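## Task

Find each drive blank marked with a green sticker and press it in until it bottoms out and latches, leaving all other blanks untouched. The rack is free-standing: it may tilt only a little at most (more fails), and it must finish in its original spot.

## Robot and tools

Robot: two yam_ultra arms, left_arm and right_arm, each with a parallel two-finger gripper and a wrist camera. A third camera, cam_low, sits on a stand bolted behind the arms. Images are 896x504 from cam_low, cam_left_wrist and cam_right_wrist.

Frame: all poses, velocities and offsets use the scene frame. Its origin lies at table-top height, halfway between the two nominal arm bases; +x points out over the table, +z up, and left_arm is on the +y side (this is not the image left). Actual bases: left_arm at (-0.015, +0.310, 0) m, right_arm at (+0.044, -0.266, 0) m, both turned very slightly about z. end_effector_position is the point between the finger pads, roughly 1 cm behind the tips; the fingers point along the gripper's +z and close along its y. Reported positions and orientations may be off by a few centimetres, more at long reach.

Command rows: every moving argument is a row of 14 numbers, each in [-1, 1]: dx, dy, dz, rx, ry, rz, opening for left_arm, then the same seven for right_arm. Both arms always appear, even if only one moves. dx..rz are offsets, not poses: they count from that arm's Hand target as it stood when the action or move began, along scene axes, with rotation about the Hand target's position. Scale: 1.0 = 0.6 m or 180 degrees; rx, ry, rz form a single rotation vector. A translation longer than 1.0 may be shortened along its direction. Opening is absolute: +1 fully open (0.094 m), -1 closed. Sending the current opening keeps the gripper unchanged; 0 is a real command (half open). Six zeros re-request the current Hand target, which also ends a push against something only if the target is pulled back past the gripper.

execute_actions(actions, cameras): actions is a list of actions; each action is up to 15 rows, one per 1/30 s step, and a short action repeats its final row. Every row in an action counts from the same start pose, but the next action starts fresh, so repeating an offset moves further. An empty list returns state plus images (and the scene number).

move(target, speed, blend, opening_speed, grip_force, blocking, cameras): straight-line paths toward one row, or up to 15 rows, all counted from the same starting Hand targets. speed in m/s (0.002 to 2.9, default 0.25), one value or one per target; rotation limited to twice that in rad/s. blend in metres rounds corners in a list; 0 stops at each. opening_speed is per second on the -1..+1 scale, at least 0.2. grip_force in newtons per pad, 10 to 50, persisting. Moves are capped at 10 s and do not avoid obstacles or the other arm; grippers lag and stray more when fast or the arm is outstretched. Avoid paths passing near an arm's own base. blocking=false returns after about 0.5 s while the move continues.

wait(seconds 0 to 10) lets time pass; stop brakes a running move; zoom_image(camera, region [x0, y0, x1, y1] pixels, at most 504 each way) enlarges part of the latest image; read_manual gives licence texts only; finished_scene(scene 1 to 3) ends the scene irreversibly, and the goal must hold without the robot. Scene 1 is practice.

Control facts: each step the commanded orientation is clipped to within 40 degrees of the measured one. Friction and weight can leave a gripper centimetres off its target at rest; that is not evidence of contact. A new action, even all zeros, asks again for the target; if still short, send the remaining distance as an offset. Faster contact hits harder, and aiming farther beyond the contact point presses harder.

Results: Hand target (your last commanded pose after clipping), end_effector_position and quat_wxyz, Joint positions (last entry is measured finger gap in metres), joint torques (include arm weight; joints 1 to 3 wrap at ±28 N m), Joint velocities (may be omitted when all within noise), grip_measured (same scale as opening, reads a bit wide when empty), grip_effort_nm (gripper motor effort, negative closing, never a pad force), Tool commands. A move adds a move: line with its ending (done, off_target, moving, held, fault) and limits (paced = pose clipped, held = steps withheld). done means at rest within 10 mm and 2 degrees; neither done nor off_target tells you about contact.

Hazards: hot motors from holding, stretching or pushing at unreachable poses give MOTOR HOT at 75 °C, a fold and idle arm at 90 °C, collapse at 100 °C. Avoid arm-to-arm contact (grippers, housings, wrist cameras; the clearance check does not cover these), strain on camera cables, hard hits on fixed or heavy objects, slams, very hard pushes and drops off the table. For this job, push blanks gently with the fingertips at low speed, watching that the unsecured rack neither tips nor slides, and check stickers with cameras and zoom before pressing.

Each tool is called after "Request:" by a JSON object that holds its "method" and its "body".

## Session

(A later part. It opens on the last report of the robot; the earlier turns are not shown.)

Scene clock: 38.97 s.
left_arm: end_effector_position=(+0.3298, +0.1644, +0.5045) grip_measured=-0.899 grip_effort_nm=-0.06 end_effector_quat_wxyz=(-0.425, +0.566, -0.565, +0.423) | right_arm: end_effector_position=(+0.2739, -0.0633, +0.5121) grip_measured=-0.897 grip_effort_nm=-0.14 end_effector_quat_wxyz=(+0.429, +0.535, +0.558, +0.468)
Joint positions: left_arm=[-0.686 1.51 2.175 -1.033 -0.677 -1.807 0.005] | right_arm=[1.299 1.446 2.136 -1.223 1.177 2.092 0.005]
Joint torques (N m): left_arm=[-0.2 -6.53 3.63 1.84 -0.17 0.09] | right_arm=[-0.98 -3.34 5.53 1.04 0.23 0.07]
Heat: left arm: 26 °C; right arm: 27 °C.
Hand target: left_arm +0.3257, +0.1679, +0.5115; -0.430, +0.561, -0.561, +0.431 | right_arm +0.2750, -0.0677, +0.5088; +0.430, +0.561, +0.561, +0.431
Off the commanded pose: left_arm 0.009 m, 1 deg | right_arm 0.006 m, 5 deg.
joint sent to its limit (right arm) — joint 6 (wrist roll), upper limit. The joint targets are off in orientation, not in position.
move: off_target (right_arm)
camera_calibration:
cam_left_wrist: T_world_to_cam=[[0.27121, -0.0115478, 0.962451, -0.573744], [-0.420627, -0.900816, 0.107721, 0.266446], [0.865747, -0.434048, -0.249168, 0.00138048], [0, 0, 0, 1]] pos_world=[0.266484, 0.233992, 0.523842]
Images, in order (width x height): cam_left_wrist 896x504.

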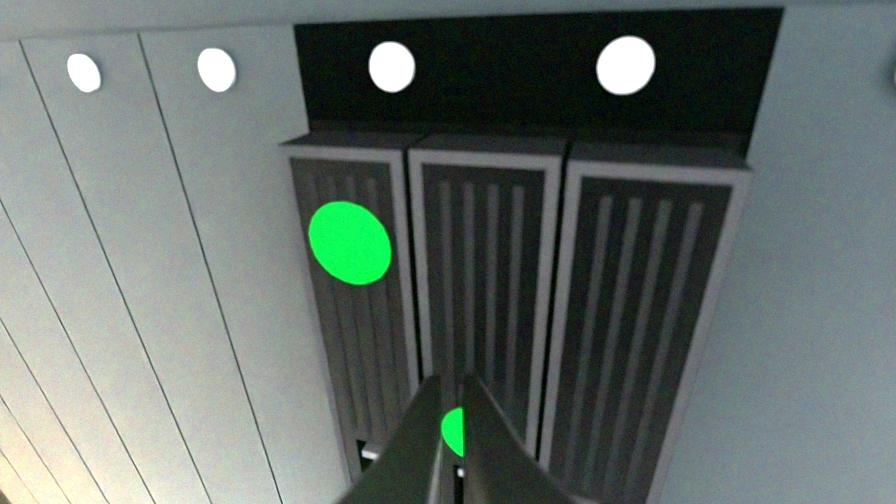

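Request:
{"method": "move", "body": {"target": [0.06,0,0.005,0,0,0,-0.9,0,0,0,0,0,0,-0.9], "speed": 0.03, "cameras": ["cam_left_wrist","cam_low"]}}

Scene clock: 41.30 s.
left_arm: end_effector_position=(+0.3368, +0.1699, +0.5054) grip_measured=-0.899 grip_effort_nm=-0.03 end_effector_quat_wxyz=(-0.411, +0.561, -0.582, +0.421) | right_arm: end_effector_position=(+0.2739, -0.0633, +0.5121) grip_measured=-0.897 grip_effort_nm=-0.14 end_effector_quat_wxyz=(+0.429, +0.535, +0.558, +0.468)
Joint positions: left_arm=[-0.623 1.54 2.243 -1.08 -0.581 -1.779 0.005] | right_arm=[1.299 1.446 2.136 -1.223 1.177 2.092 0.005]
Joint torques (N m): left_arm=[2.92 -1.05 5.44 2.63 -0.24 0.19] | right_arm=[-0.98 -3.36 5.56 1.05 0.23 0.06]
Heat: left arm: 27 °C; right arm: 27 °C.
Hand target: left_arm +0.3616, +0.1678, +0.5146; -0.430, +0.561, -0.561, +0.431 | right_arm +0.2750, -0.0677, +0.5088; +0.430, +0.561, +0.561, +0.431
Off the commanded pose: left_arm 0.027 m, 3 deg | right_arm 0.006 m, 5 deg.
joint sent to its limit (right arm) — joint 6 (wrist roll), upper limit. The joint targets are off in orientation, not in position.
move: off_target (left_arm, right_arm)
camera_calibration:
cam_left_wrist: T_world_to_cam=[[0.297573, -0.0255344, 0.954357, -0.578931], [-0.448907, -0.885982, 0.116266, 0.276849], [0.842575, -0.463015, -0.275107, 0.023799], [0, 0, 0, 1]] pos_world=[0.276501, 0.24152, 0.526867]
Images, in order (width x height): cam_low 896x504, cam_left_wrist 896x504.

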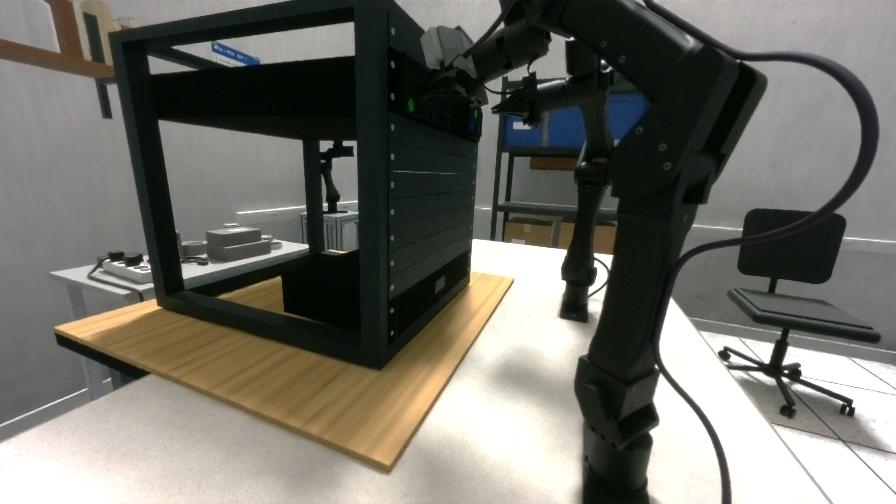

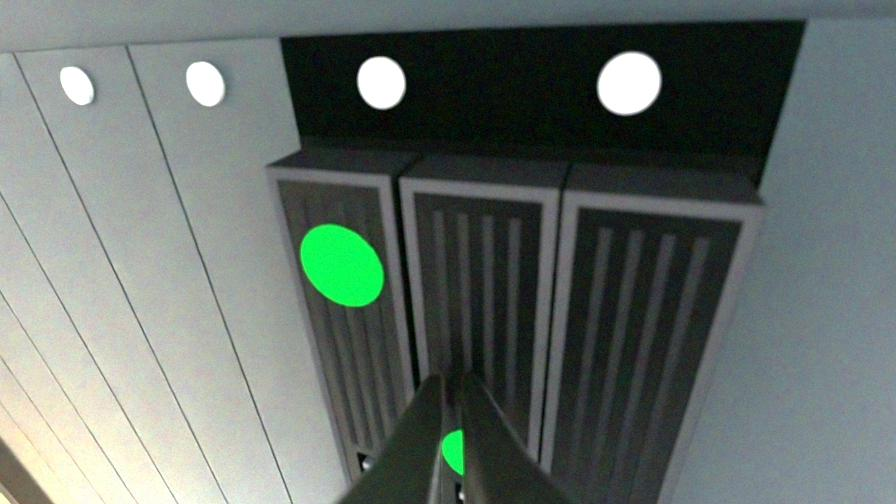

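Request:
{"method": "move", "body": {"target": [-0.17,0,-0.01,0,0,0,-0.9,0.035,0,0.012,0,0,0,-0.9], "speed": 0.1, "cameras": ["all"]}}

Request:
{"method": "zoom_image", "body": {"camera": "cam_left_wrist", "region": [250, 0, 700, 450]}}

Scene clock: 44.20 s.
left_arm: end_effector_position=(+0.2636, +0.1593, +0.5146) grip_measured=-0.899 grip_effort_nm=-0.03 end_effector_quat_wxyz=(-0.417, +0.559, -0.555, +0.453) | right_arm: end_effector_position=(+0.2949, -0.0638, +0.5211) grip_measured=-0.897 grip_effort_nm=-0.14 end_effector_quat_wxyz=(+0.424, +0.554, +0.554, +0.454)
Joint positions: left_arm=[-0.93 1.376 2.1 -1.113 -0.878 -1.92 0.005] | right_arm=[1.204 1.564 2.349 -1.318 1.105 2.092 0.005]
Joint torques (N m): left_arm=[-0.72 -3.64 3.6 1.07 -0.55 -0.08] | right_arm=[-0.87 -3.95 5.08 1.09 0.22 0.06]
Heat: left arm: 27 °C; right arm: 27 °C.
Hand target: left_arm +0.2596, +0.1678, +0.5086; -0.430, +0.561, -0.561, +0.431 | right_arm +0.2960, -0.0678, +0.5159; +0.430, +0.561, +0.561, +0.431
Off the commanded pose: left_arm 0.011 m, 3 deg | right_arm 0.007 m, 3 deg.
joint sent to its limit (right arm) — joint 6 (wrist roll), upper limit. The joint targets still meet the commanded pose.
move: off_target (left_arm, right_arm)
camera_calibration:
cam_left_wrist: T_world_to_cam=[[0.233172, 0.025099, 0.972112, -0.566494], [-0.449618, -0.883613, 0.13066, 0.226017], [0.86225, -0.467545, -0.194749, 0.0373747], [0, 0, 0, 1]] pos_world=[0.201485, 0.231404, 0.528443]
cam_right_wrist: T_world_to_cam=[[-0.214998, 0.0478504, -0.975442, 0.573885], [-0.439749, 0.887072, 0.140441, 0.151109], [0.872007, 0.459144, -0.169677, -0.0488091], [0, 0, 0, 1]] pos_world=[0.232396, -0.139095, 0.530288]

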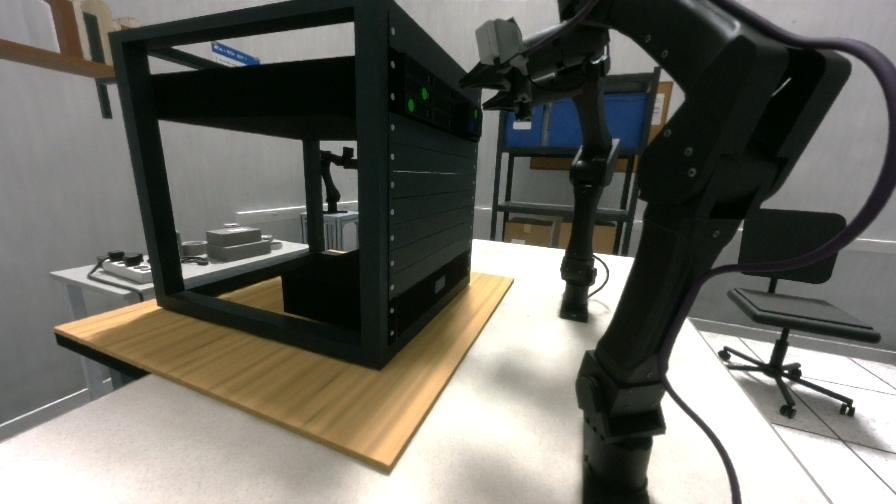

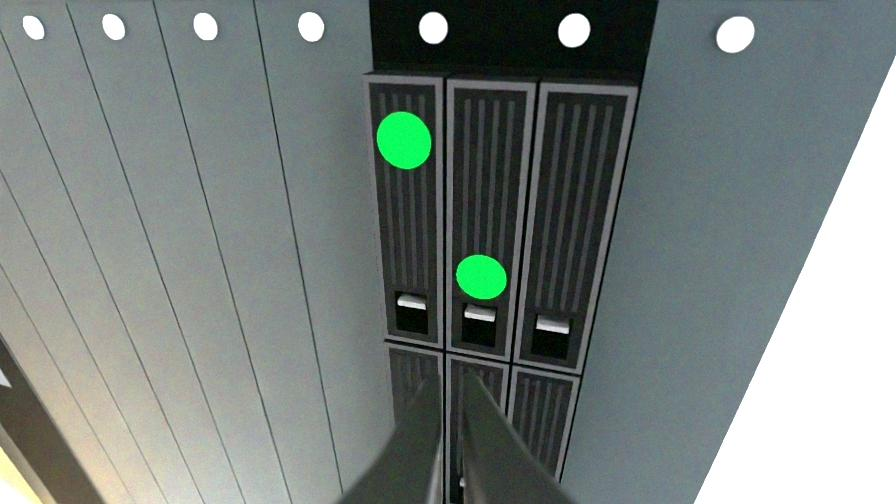

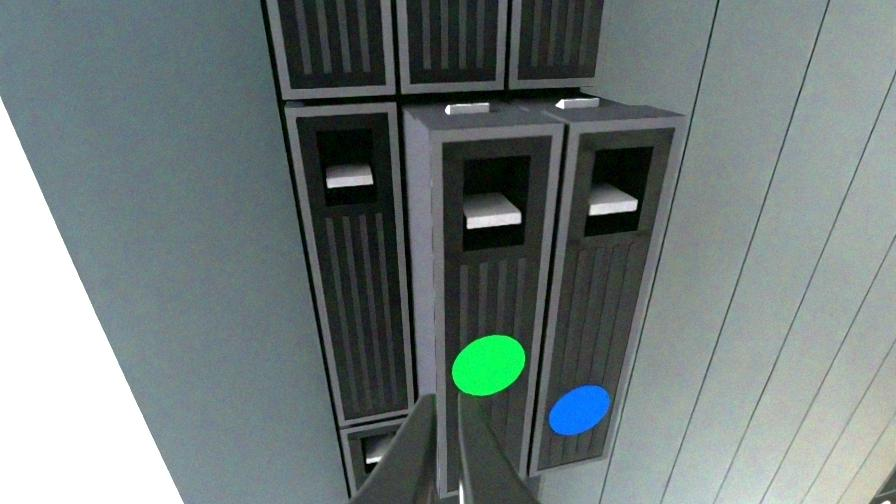

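Scaled by 1.120 from the camera's 896x504 image, which has a finer 1280x720 frame.

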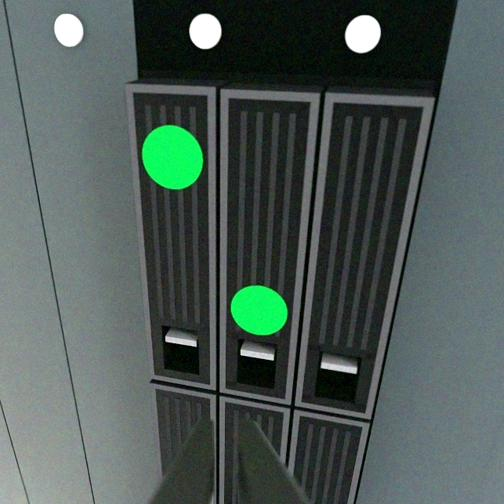

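Request:
{"method": "move", "body": {"target": [-0.1,0,0,0,0,0,-0.9,0.012,0,-0.008,0,0,0,-0.9], "speed": 0.05, "cameras": ["cam_right_wrist"]}}

Scene clock: 48.17 s.
left_arm: end_effector_position=(+0.2014, +0.1591, +0.5114) grip_measured=-0.899 grip_effort_nm=-0.03 end_effector_quat_wxyz=(-0.417, +0.533, -0.568, +0.469) | right_arm: end_effector_position=(+0.3002, -0.0676, +0.5192) grip_measured=-0.897 grip_effort_nm=-0.14 end_effector_quat_wxyz=(+0.422, +0.560, +0.553, +0.450)
Joint positions: left_arm=[-1.26 1.286 2.054 -1.3 -1.139 -2.088 0.005] | right_arm=[1.175 1.564 2.349 -1.318 1.082 2.092 0.005]
Joint torques (N m): left_arm=[-0.66 -2.36 2.77 0.98 -0.71 -0.09] | right_arm=[-0.94 -3.82 3.78 1.3 0.21 0.06]
Heat: left arm: 27 °C; right arm: 27 °C.
Hand target: left_arm +0.1996, +0.1677, +0.5085; -0.430, +0.561, -0.561, +0.431 | right_arm +0.3032, -0.0677, +0.5111; +0.430, +0.561, +0.561, +0.431
Off the commanded pose: left_arm 0.009 m, 6 deg | right_arm 0.009 m, 3 deg.
joint sent to its limit (left arm) — joint 6 (wrist roll), lower limit. The joint targets are off in orientation, not in position.
joint sent to its limit (right arm) — joint 6 (wrist roll), upper limit. The joint targets still meet the commanded pose.
move: off_target (left_arm, right_arm)
camera_calibration:
cam_right_wrist: T_world_to_cam=[[-0.225079, 0.0543091, -0.972826, 0.575528], [-0.429754, 0.890543, 0.149146, 0.1498], [0.874443, 0.451645, -0.177103, -0.0493537], [0, 0, 0, 1]] pos_world=[0.237074, -0.14237, 0.528806]
Images, in order (width x height): cam_right_wrist 896x504.

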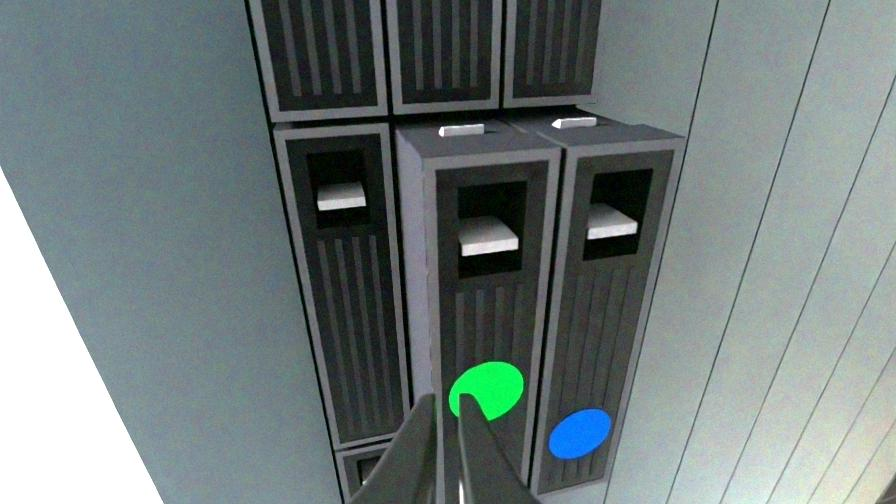

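Request:
{"method": "move", "body": {"target": [0,0,0,0,0,0,-0.9,0.0,0,-0.008,0,0,0,-0.9], "speed": 0.05, "cameras": ["cam_right_wrist"]}}

Scene clock: 49.57 s.
left_arm: end_effector_position=(+0.2014, +0.1591, +0.5114) grip_measured=-0.899 grip_effort_nm=-0.04 end_effector_quat_wxyz=(-0.417, +0.533, -0.568, +0.469) | right_arm: end_effector_position=(+0.3028, -0.0614, +0.5055) grip_measured=-0.897 grip_effort_nm=-0.14 end_effector_quat_wxyz=(+0.428, +0.555, +0.568, +0.432)
Joint positions: left_arm=[-1.26 1.286 2.054 -1.3 -1.139 -2.088 0.005] | right_arm=[1.175 1.564 2.298 -1.318 1.081 2.092 0.005]
Joint torques (N m): left_arm=[-0.65 -2.44 2.76 0.98 -0.71 -0.09] | right_arm=[-0.94 -6.35 3.18 1.66 0.25 0.06]
Heat: left arm: 27 °C; right arm: 27 °C.
Hand target: left_arm +0.1996, +0.1677, +0.5085; -0.430, +0.561, -0.561, +0.431 | right_arm +0.3032, -0.0677, +0.5064; +0.430, +0.561, +0.561, +0.431
Off the commanded pose: left_arm 0.009 m, 6 deg | right_arm 0.006 m, 1 deg.
joint sent to its limit (left arm) — joint 6 (wrist roll), lower limit. The joint targets are off in orientation, not in position.
joint sent to its limit (right arm) — joint 6 (wrist roll), upper limit. The joint targets still meet the commanded pose.
move: off_target (left_arm)
camera_calibration:
cam_right_wrist: T_world_to_cam=[[-0.245127, 0.00899424, -0.969449, 0.563947], [-0.428112, 0.896177, 0.116563, 0.163596], [0.869847, 0.443606, -0.215826, -0.0364125], [0, 0, 0, 1]] pos_world=[0.239949, -0.13553, 0.51979]
Images, in order (width x height): cam_right_wrist 896x504.

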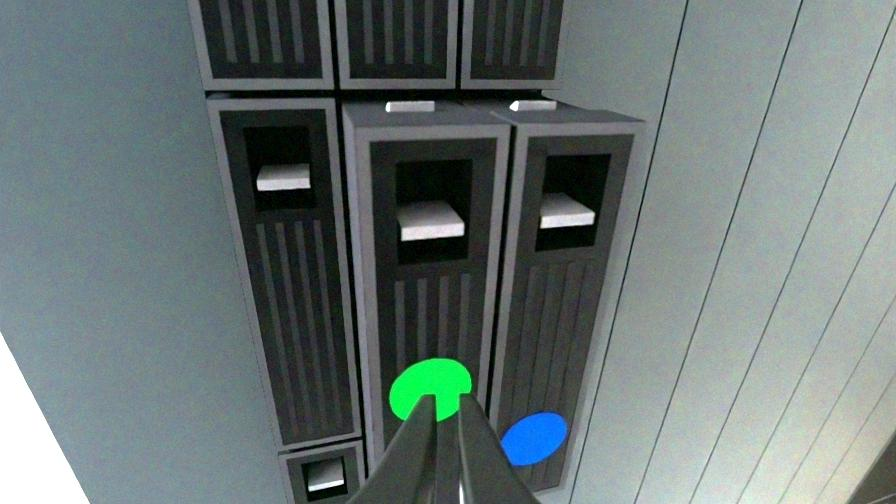

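Request:
{"method": "move", "body": {"target": [0,0,0,0,0,0,-0.9,0.0,-0.004,0.015,0,0,0,-0.9], "speed": 0.05, "cameras": ["cam_right_wrist"]}}

Scene clock: 51.37 s.
left_arm: end_effector_position=(+0.2014, +0.1591, +0.5114) grip_measured=-0.899 grip_effort_nm=-0.03 end_effector_quat_wxyz=(-0.417, +0.533, -0.568, +0.469) | right_arm: end_effector_position=(+0.3020, -0.0657, +0.5206) grip_measured=-0.897 grip_effort_nm=-0.14 end_effector_quat_wxyz=(+0.421, +0.561, +0.553, +0.450)
Joint positions: left_arm=[-1.26 1.286 2.054 -1.3 -1.139 -2.088 0.005] | right_arm=[1.171 1.586 2.383 -1.332 1.079 2.092 0.005]
Joint torques (N m): left_arm=[-0.66 -2.41 2.76 0.98 -0.71 -0.08] | right_arm=[-0.87 -4.19 5 1.1 0.22 0.05]
Heat: left arm: 26 °C; right arm: 27 °C.
Hand target: left_arm +0.1996, +0.1677, +0.5085; -0.430, +0.561, -0.561, +0.431 | right_arm +0.3032, -0.0702, +0.5154; +0.430, +0.561, +0.561, +0.431
Off the commanded pose: left_arm 0.009 m, 6 deg | right_arm 0.007 m, 3 deg.
joint sent to its limit (left arm) — joint 6 (wrist roll), lower limit. The joint targets are off in orientation, not in position.
move: off_target (left_arm, right_arm)
camera_calibration:
cam_right_wrist: T_world_to_cam=[[-0.226508, 0.0548165, -0.972466, 0.577485], [-0.428081, 0.891214, 0.149946, 0.147792], [0.874895, 0.450258, -0.178401, -0.0510901], [0, 0, 0, 1]] pos_world=[0.23877, -0.140366, 0.530309]
Images, in order (width x height): cam_right_wrist 896x504.

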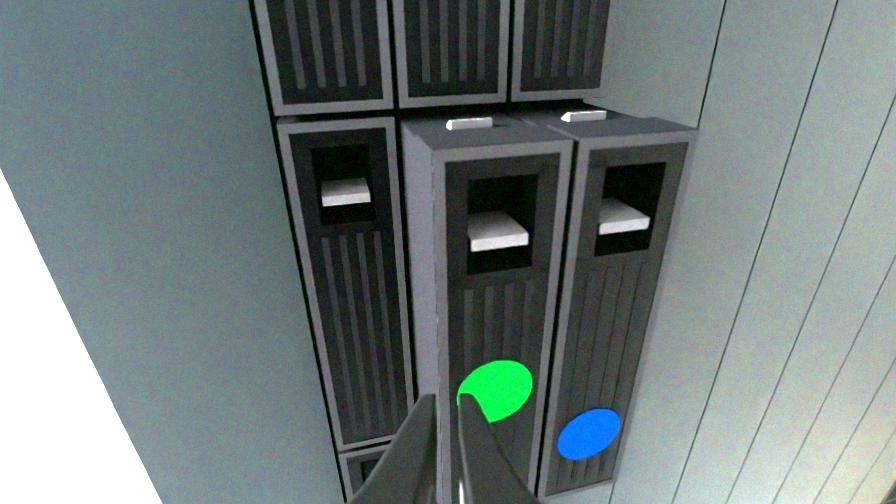

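Request:
{"method": "move", "body": {"target": [[0,0,0,0,0,0,-0.9,0.0,0,0.012,0,0,0,-0.9],[0,0,0,0,0,0,-0.9,0.0,0,-0.001,0,0,0,-0.9]], "speed": 0.05, "cameras": ["cam_right_wrist"]}}

Scene clock: 53.67 s.
left_arm: end_effector_position=(+0.2014, +0.1591, +0.5114) grip_measured=-0.899 grip_effort_nm=-0.03 end_effector_quat_wxyz=(-0.417, +0.533, -0.568, +0.469) | right_arm: end_effector_position=(+0.3031, -0.0629, +0.5145) grip_measured=-0.897 grip_effort_nm=-0.14 end_effector_quat_wxyz=(+0.427, +0.556, +0.565, +0.434)
Joint positions: left_arm=[-1.26 1.286 2.054 -1.3 -1.139 -2.088 0.005] | right_arm=[1.171 1.61 2.407 -1.375 1.077 2.092 0.005]
Joint torques (N m): left_arm=[-0.65 -2.41 2.81 0.98 -0.7 -0.08] | right_arm=[-0.94 -6.49 2.93 1.57 0.25 0.06]
Heat: left arm: 26 °C; right arm: 27 °C.
Hand target: left_arm +0.1996, +0.1677, +0.5085; -0.430, +0.561, -0.561, +0.431 | right_arm +0.3032, -0.0701, +0.5147; +0.430, +0.561, +0.561, +0.430
Off the commanded pose: left_arm 0.009 m, 6 deg | right_arm 0.007 m, 1 deg.
joint sent to its limit (left arm) — joint 6 (wrist roll), lower limit. The joint targets are off in orientation, not in position.
joint sent to its limit (right arm) — joint 6 (wrist roll), upper limit. The joint targets still meet the commanded pose.
move: off_target (left_arm)
camera_calibration:
cam_right_wrist: T_world_to_cam=[[-0.243954, 0.0162643, -0.96965, 0.573063], [-0.426814, 0.896017, 0.122411, 0.160692], [0.870814, 0.443723, -0.211645, -0.0364746], [0, 0, 0, 1]] pos_world=[0.240149, -0.137118, 0.528281]
Images, in order (width x height): cam_right_wrist 896x504.

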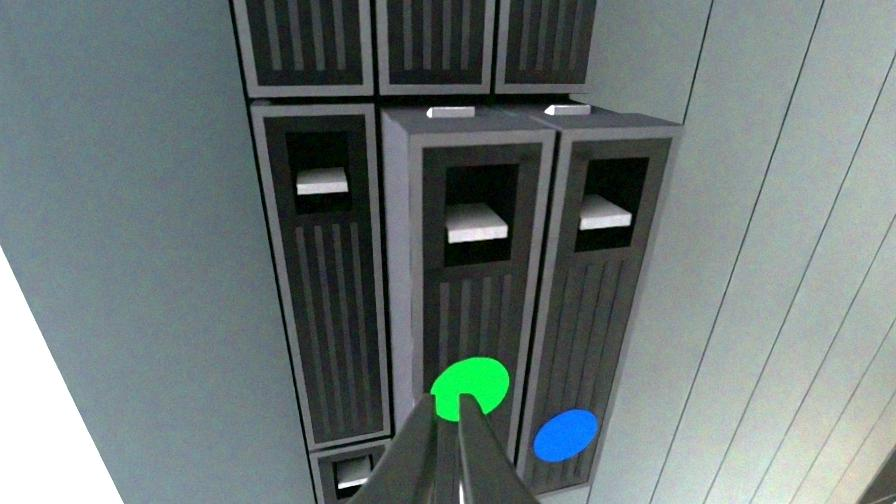

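Request:
{"method": "move", "body": {"target": [0,0,0,0,0,0,-0.9,0.035,0,0.004,0,0,0,-0.9], "speed": 0.03, "cameras": ["cam_right_wrist"]}}

Scene clock: 55.77 s.
left_arm: end_effector_position=(+0.2014, +0.1591, +0.5114) grip_measured=-0.899 grip_effort_nm=-0.03 end_effector_quat_wxyz=(-0.417, +0.533, -0.568, +0.469) | right_arm: end_effector_position=(+0.3205, -0.0702, +0.5163) grip_measured=-0.897 grip_effort_nm=-0.14 end_effector_quat_wxyz=(+0.425, +0.561, +0.564, +0.431)
Joint positions: left_arm=[-1.26 1.286 2.054 -1.3 -1.139 -2.088 0.005] | right_arm=[1.085 1.61 2.407 -1.32 1.005 2.027 0.005]
Joint torques (N m): left_arm=[-0.65 -2.4 2.81 0.97 -0.7 -0.07] | right_arm=[-0.95 -5.23 3.21 2 0.19 -0.14]
Heat: left arm: 26 °C; right arm: 28 °C.
Hand target: left_arm +0.1996, +0.1677, +0.5085; -0.430, +0.561, -0.561, +0.431 | right_arm +0.3242, -0.0701, +0.5171; +0.430, +0.561, +0.562, +0.431
Off the commanded pose: left_arm 0.009 m, 6 deg | right_arm 0.004 m, 1 deg.
joint sent to its limit (left arm) — joint 6 (wrist roll), lower limit. The joint targets are off in orientation, not in position.
move: off_target (left_arm)
camera_calibration:
cam_right_wrist: T_world_to_cam=[[-0.252664, 0.0218862, -0.967306, 0.581078], [-0.419027, 0.89865, 0.129784, 0.168325], [0.872111, 0.43812, -0.217886, -0.0456143], [0, 0, 0, 1]] pos_world=[0.257131, -0.143998, 0.530296]
Images, in order (width x height): cam_right_wrist 896x504.

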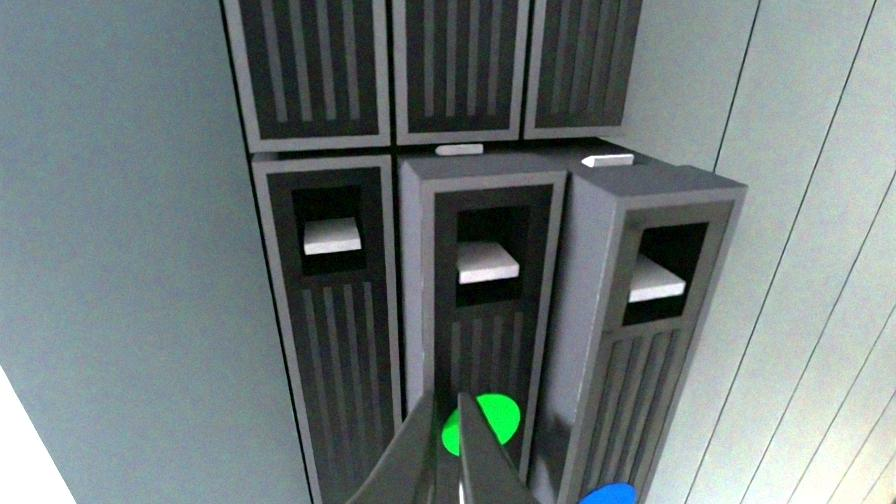

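Request:
{"method": "move", "body": {"target": [0,0,0,0,0,0,-0.9,0.03,0,-0.004,0,0,0,-0.9], "speed": 0.03, "cameras": ["cam_right_wrist"]}}

Scene clock: 57.63 s.
left_arm: end_effector_position=(+0.2014, +0.1591, +0.5114) grip_measured=-0.899 grip_effort_nm=-0.03 end_effector_quat_wxyz=(-0.417, +0.533, -0.568, +0.469) | right_arm: end_effector_position=(+0.3366, -0.0712, +0.5140) grip_measured=-0.897 grip_effort_nm=-0.14 end_effector_quat_wxyz=(+0.428, +0.561, +0.566, +0.427)
Joint positions: left_arm=[-1.26 1.286 2.054 -1.3 -1.139 -2.088 0.005] | right_arm=[1.023 1.61 2.375 -1.251 0.955 1.972 0.005]
Joint torques (N m): left_arm=[-0.66 -2.4 2.77 0.97 -0.71 -0.09] | right_arm=[-1.52 -5.61 2.74 2.25 0.08 -0.14]
Heat: left arm: 26 °C; right arm: 28 °C.
Hand target: left_arm +0.1996, +0.1677, +0.5085; -0.430, +0.561, -0.561, +0.431 | right_arm +0.3422, -0.0701, +0.5147; +0.430, +0.561, +0.561, +0.430
Off the commanded pose: left_arm 0.009 m, 6 deg | right_arm 0.006 m, 1 deg.
joint sent to its limit (left arm) — joint 6 (wrist roll), lower limit. The joint targets are off in orientation, not in position.
move: off_target (left_arm)
camera_calibration:
cam_right_wrist: T_world_to_cam=[[-0.254638, 0.0144501, -0.966929, 0.582932], [-0.415729, 0.90114, 0.122948, 0.178795], [0.873115, 0.433287, -0.223457, -0.0575628], [0, 0, 0, 1]] pos_world=[0.273026, -0.144602, 0.528808]
Images, in order (width x height): cam_right_wrist 896x504.

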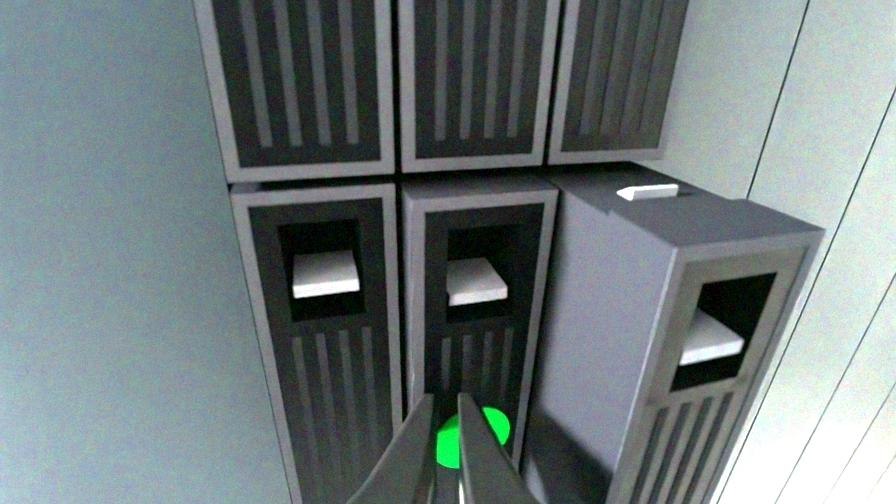

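Request:
{"method": "move", "body": {"target": [0,0,0,0,0,0,-0.9,0.035,0,-0.003,0,0,0,-0.9], "speed": 0.03, "cameras": ["cam_right_wrist"]}}

Scene clock: 59.43 s.
left_arm: end_effector_position=(+0.2014, +0.1591, +0.5114) grip_measured=-0.899 grip_effort_nm=-0.03 end_effector_quat_wxyz=(-0.417, +0.533, -0.568, +0.469) | right_arm: end_effector_position=(+0.3444, -0.0721, +0.5144) grip_measured=-0.898 grip_effort_nm=-0.12 end_effector_quat_wxyz=(+0.416, +0.553, +0.577, +0.433)
Joint positions: left_arm=[-1.26 1.286 2.054 -1.3 -1.139 -2.088 0.005] | right_arm=[0.973 1.597 2.36 -1.213 0.873 1.923 0.005]
Joint torques (N m): left_arm=[-0.7 -2.43 2.76 0.97 -0.7 -0.08] | right_arm=[-3.82 -3.6 2.4 2.71 0.23 -0.16]
Heat: left arm: 26 °C; right arm: 29 °C.
Hand target: left_arm +0.1996, +0.1677, +0.5085; -0.430, +0.561, -0.561, +0.431 | right_arm +0.3632, -0.0701, +0.5130; +0.430, +0.561, +0.561, +0.431
Off the commanded pose: left_arm 0.009 m, 6 deg | right_arm 0.019 m, 3 deg.
joint sent to its limit (left arm) — joint 6 (wrist roll), lower limit. The joint targets are off in orientation, not in position.
move: off_target (left_arm, right_arm)
camera_calibration:
cam_right_wrist: T_world_to_cam=[[-0.264509, 0.00772416, -0.964352, 0.586845], [-0.447376, 0.884877, 0.129797, 0.189062], [0.854336, 0.465761, -0.230602, -0.0514329], [0, 0, 0, 1]] pos_world=[0.283749, -0.147874, 0.529525]
Images, in order (width x height): cam_right_wrist 896x504.

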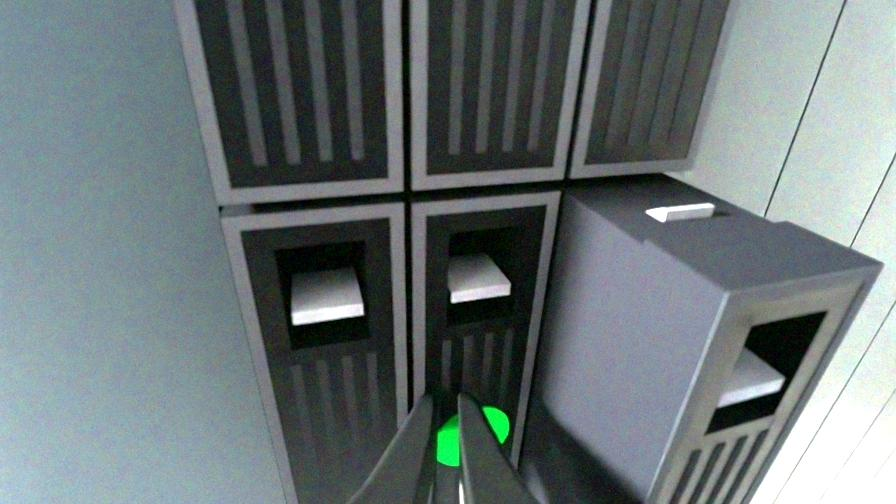

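Request:
{"method": "move", "body": {"target": [[0,0,0,0,0,0,-0.9,0.008,0,0,0,0,0,-0.9],[0,0,0,0,0,0,-0.9,-0.16,-0.02,0.01,0,0,0,-0.9]], "speed": [0.03,0.15], "cameras": ["cam_right_wrist","cam_low"]}}

Request:
{"method": "zoom_image", "body": {"camera": "cam_right_wrist", "region": [250, 0, 650, 450]}}

Scene clock: 62.60 s.
left_arm: end_effector_position=(+0.2014, +0.1591, +0.5114) grip_measured=-0.899 grip_effort_nm=-0.03 end_effector_quat_wxyz=(-0.417, +0.533, -0.568, +0.469) | right_arm: end_effector_position=(+0.2697, -0.0740, +0.5219) grip_measured=-0.898 grip_effort_nm=-0.12 end_effector_quat_wxyz=(+0.419, +0.533, +0.567, +0.468)
Joint positions: left_arm=[-1.26 1.286 2.054 -1.3 -1.139 -2.088 0.005] | right_arm=[1.295 1.459 2.237 -1.314 1.148 2.092 0.005]
Joint torques (N m): left_arm=[-0.64 -2.44 2.78 0.98 -0.7 -0.08] | right_arm=[0.96 -4.59 2.93 1.18 0.58 0.07]
Heat: left arm: 25 °C; right arm: 29 °C.
Hand target: left_arm +0.1996, +0.1677, +0.5085; -0.430, +0.561, -0.561, +0.431 | right_arm +0.2672, -0.0822, +0.5190; +0.430, +0.561, +0.561, +0.431
Off the commanded pose: left_arm 0.009 m, 6 deg | right_arm 0.009 m, 6 deg.
joint sent to its limit (left arm) — joint 6 (wrist roll), lower limit. The joint targets are off in orientation, not in position.
joint sent to its limit (right arm) — joint 6 (wrist roll), upper limit. The joint targets are off in orientation, not in position.
move: off_target (left_arm, right_arm)
camera_calibration:
cam_right_wrist: T_world_to_cam=[[-0.19731, 0.0281044, -0.979938, 0.565944], [-0.489644, 0.863154, 0.123345, 0.169539], [0.849304, 0.504158, -0.156548, -0.0193028], [0, 0, 0, 1]] pos_world=[0.211074, -0.152512, 0.530657]
Images, in order (width x height): cam_low 896x504, cam_right_wrist 896x504.

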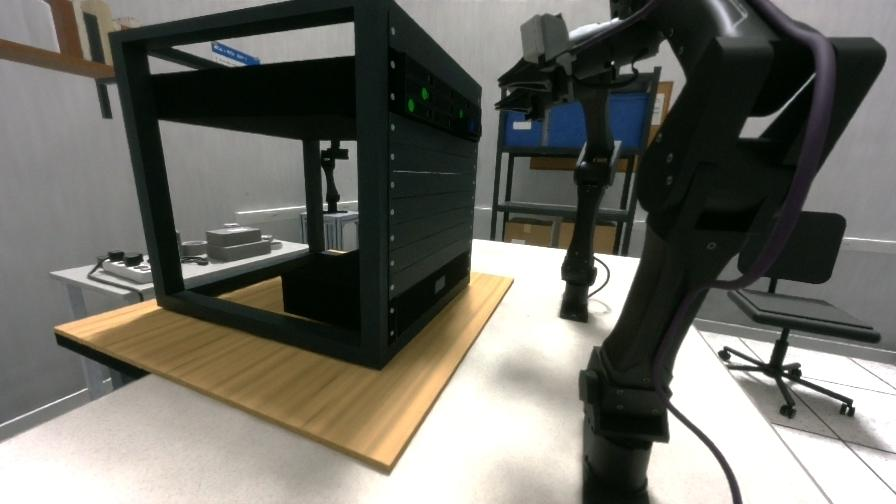

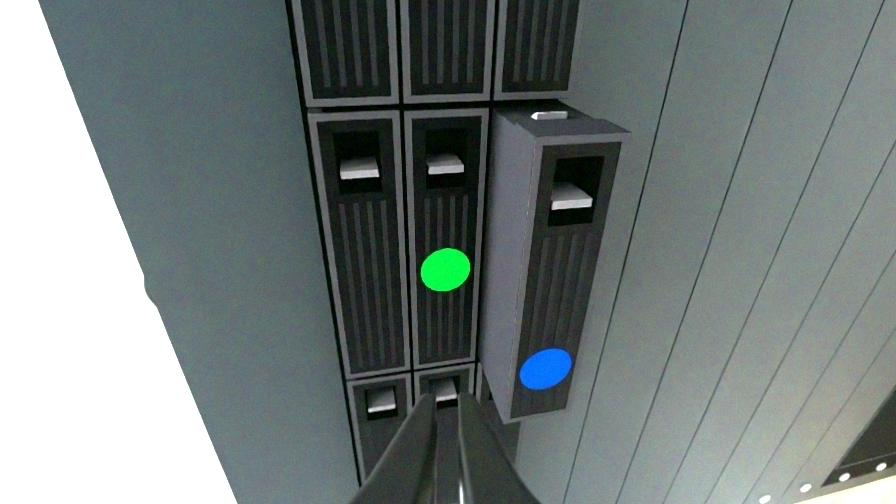

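Scaled by 1.120 from the camera's 896x504 image, which has a finer 1280x720 frame.

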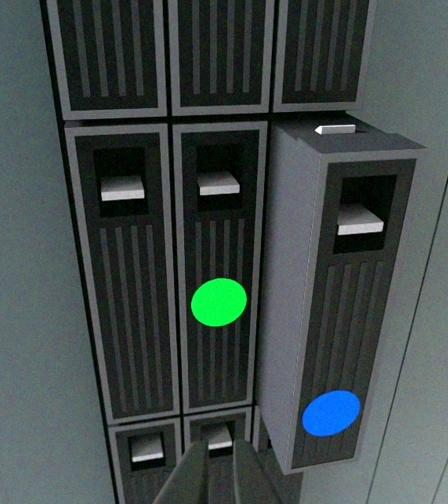

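Request:
{"method": "finished_scene", "body": {"scene": 1}}

The scene is finished: the task was done.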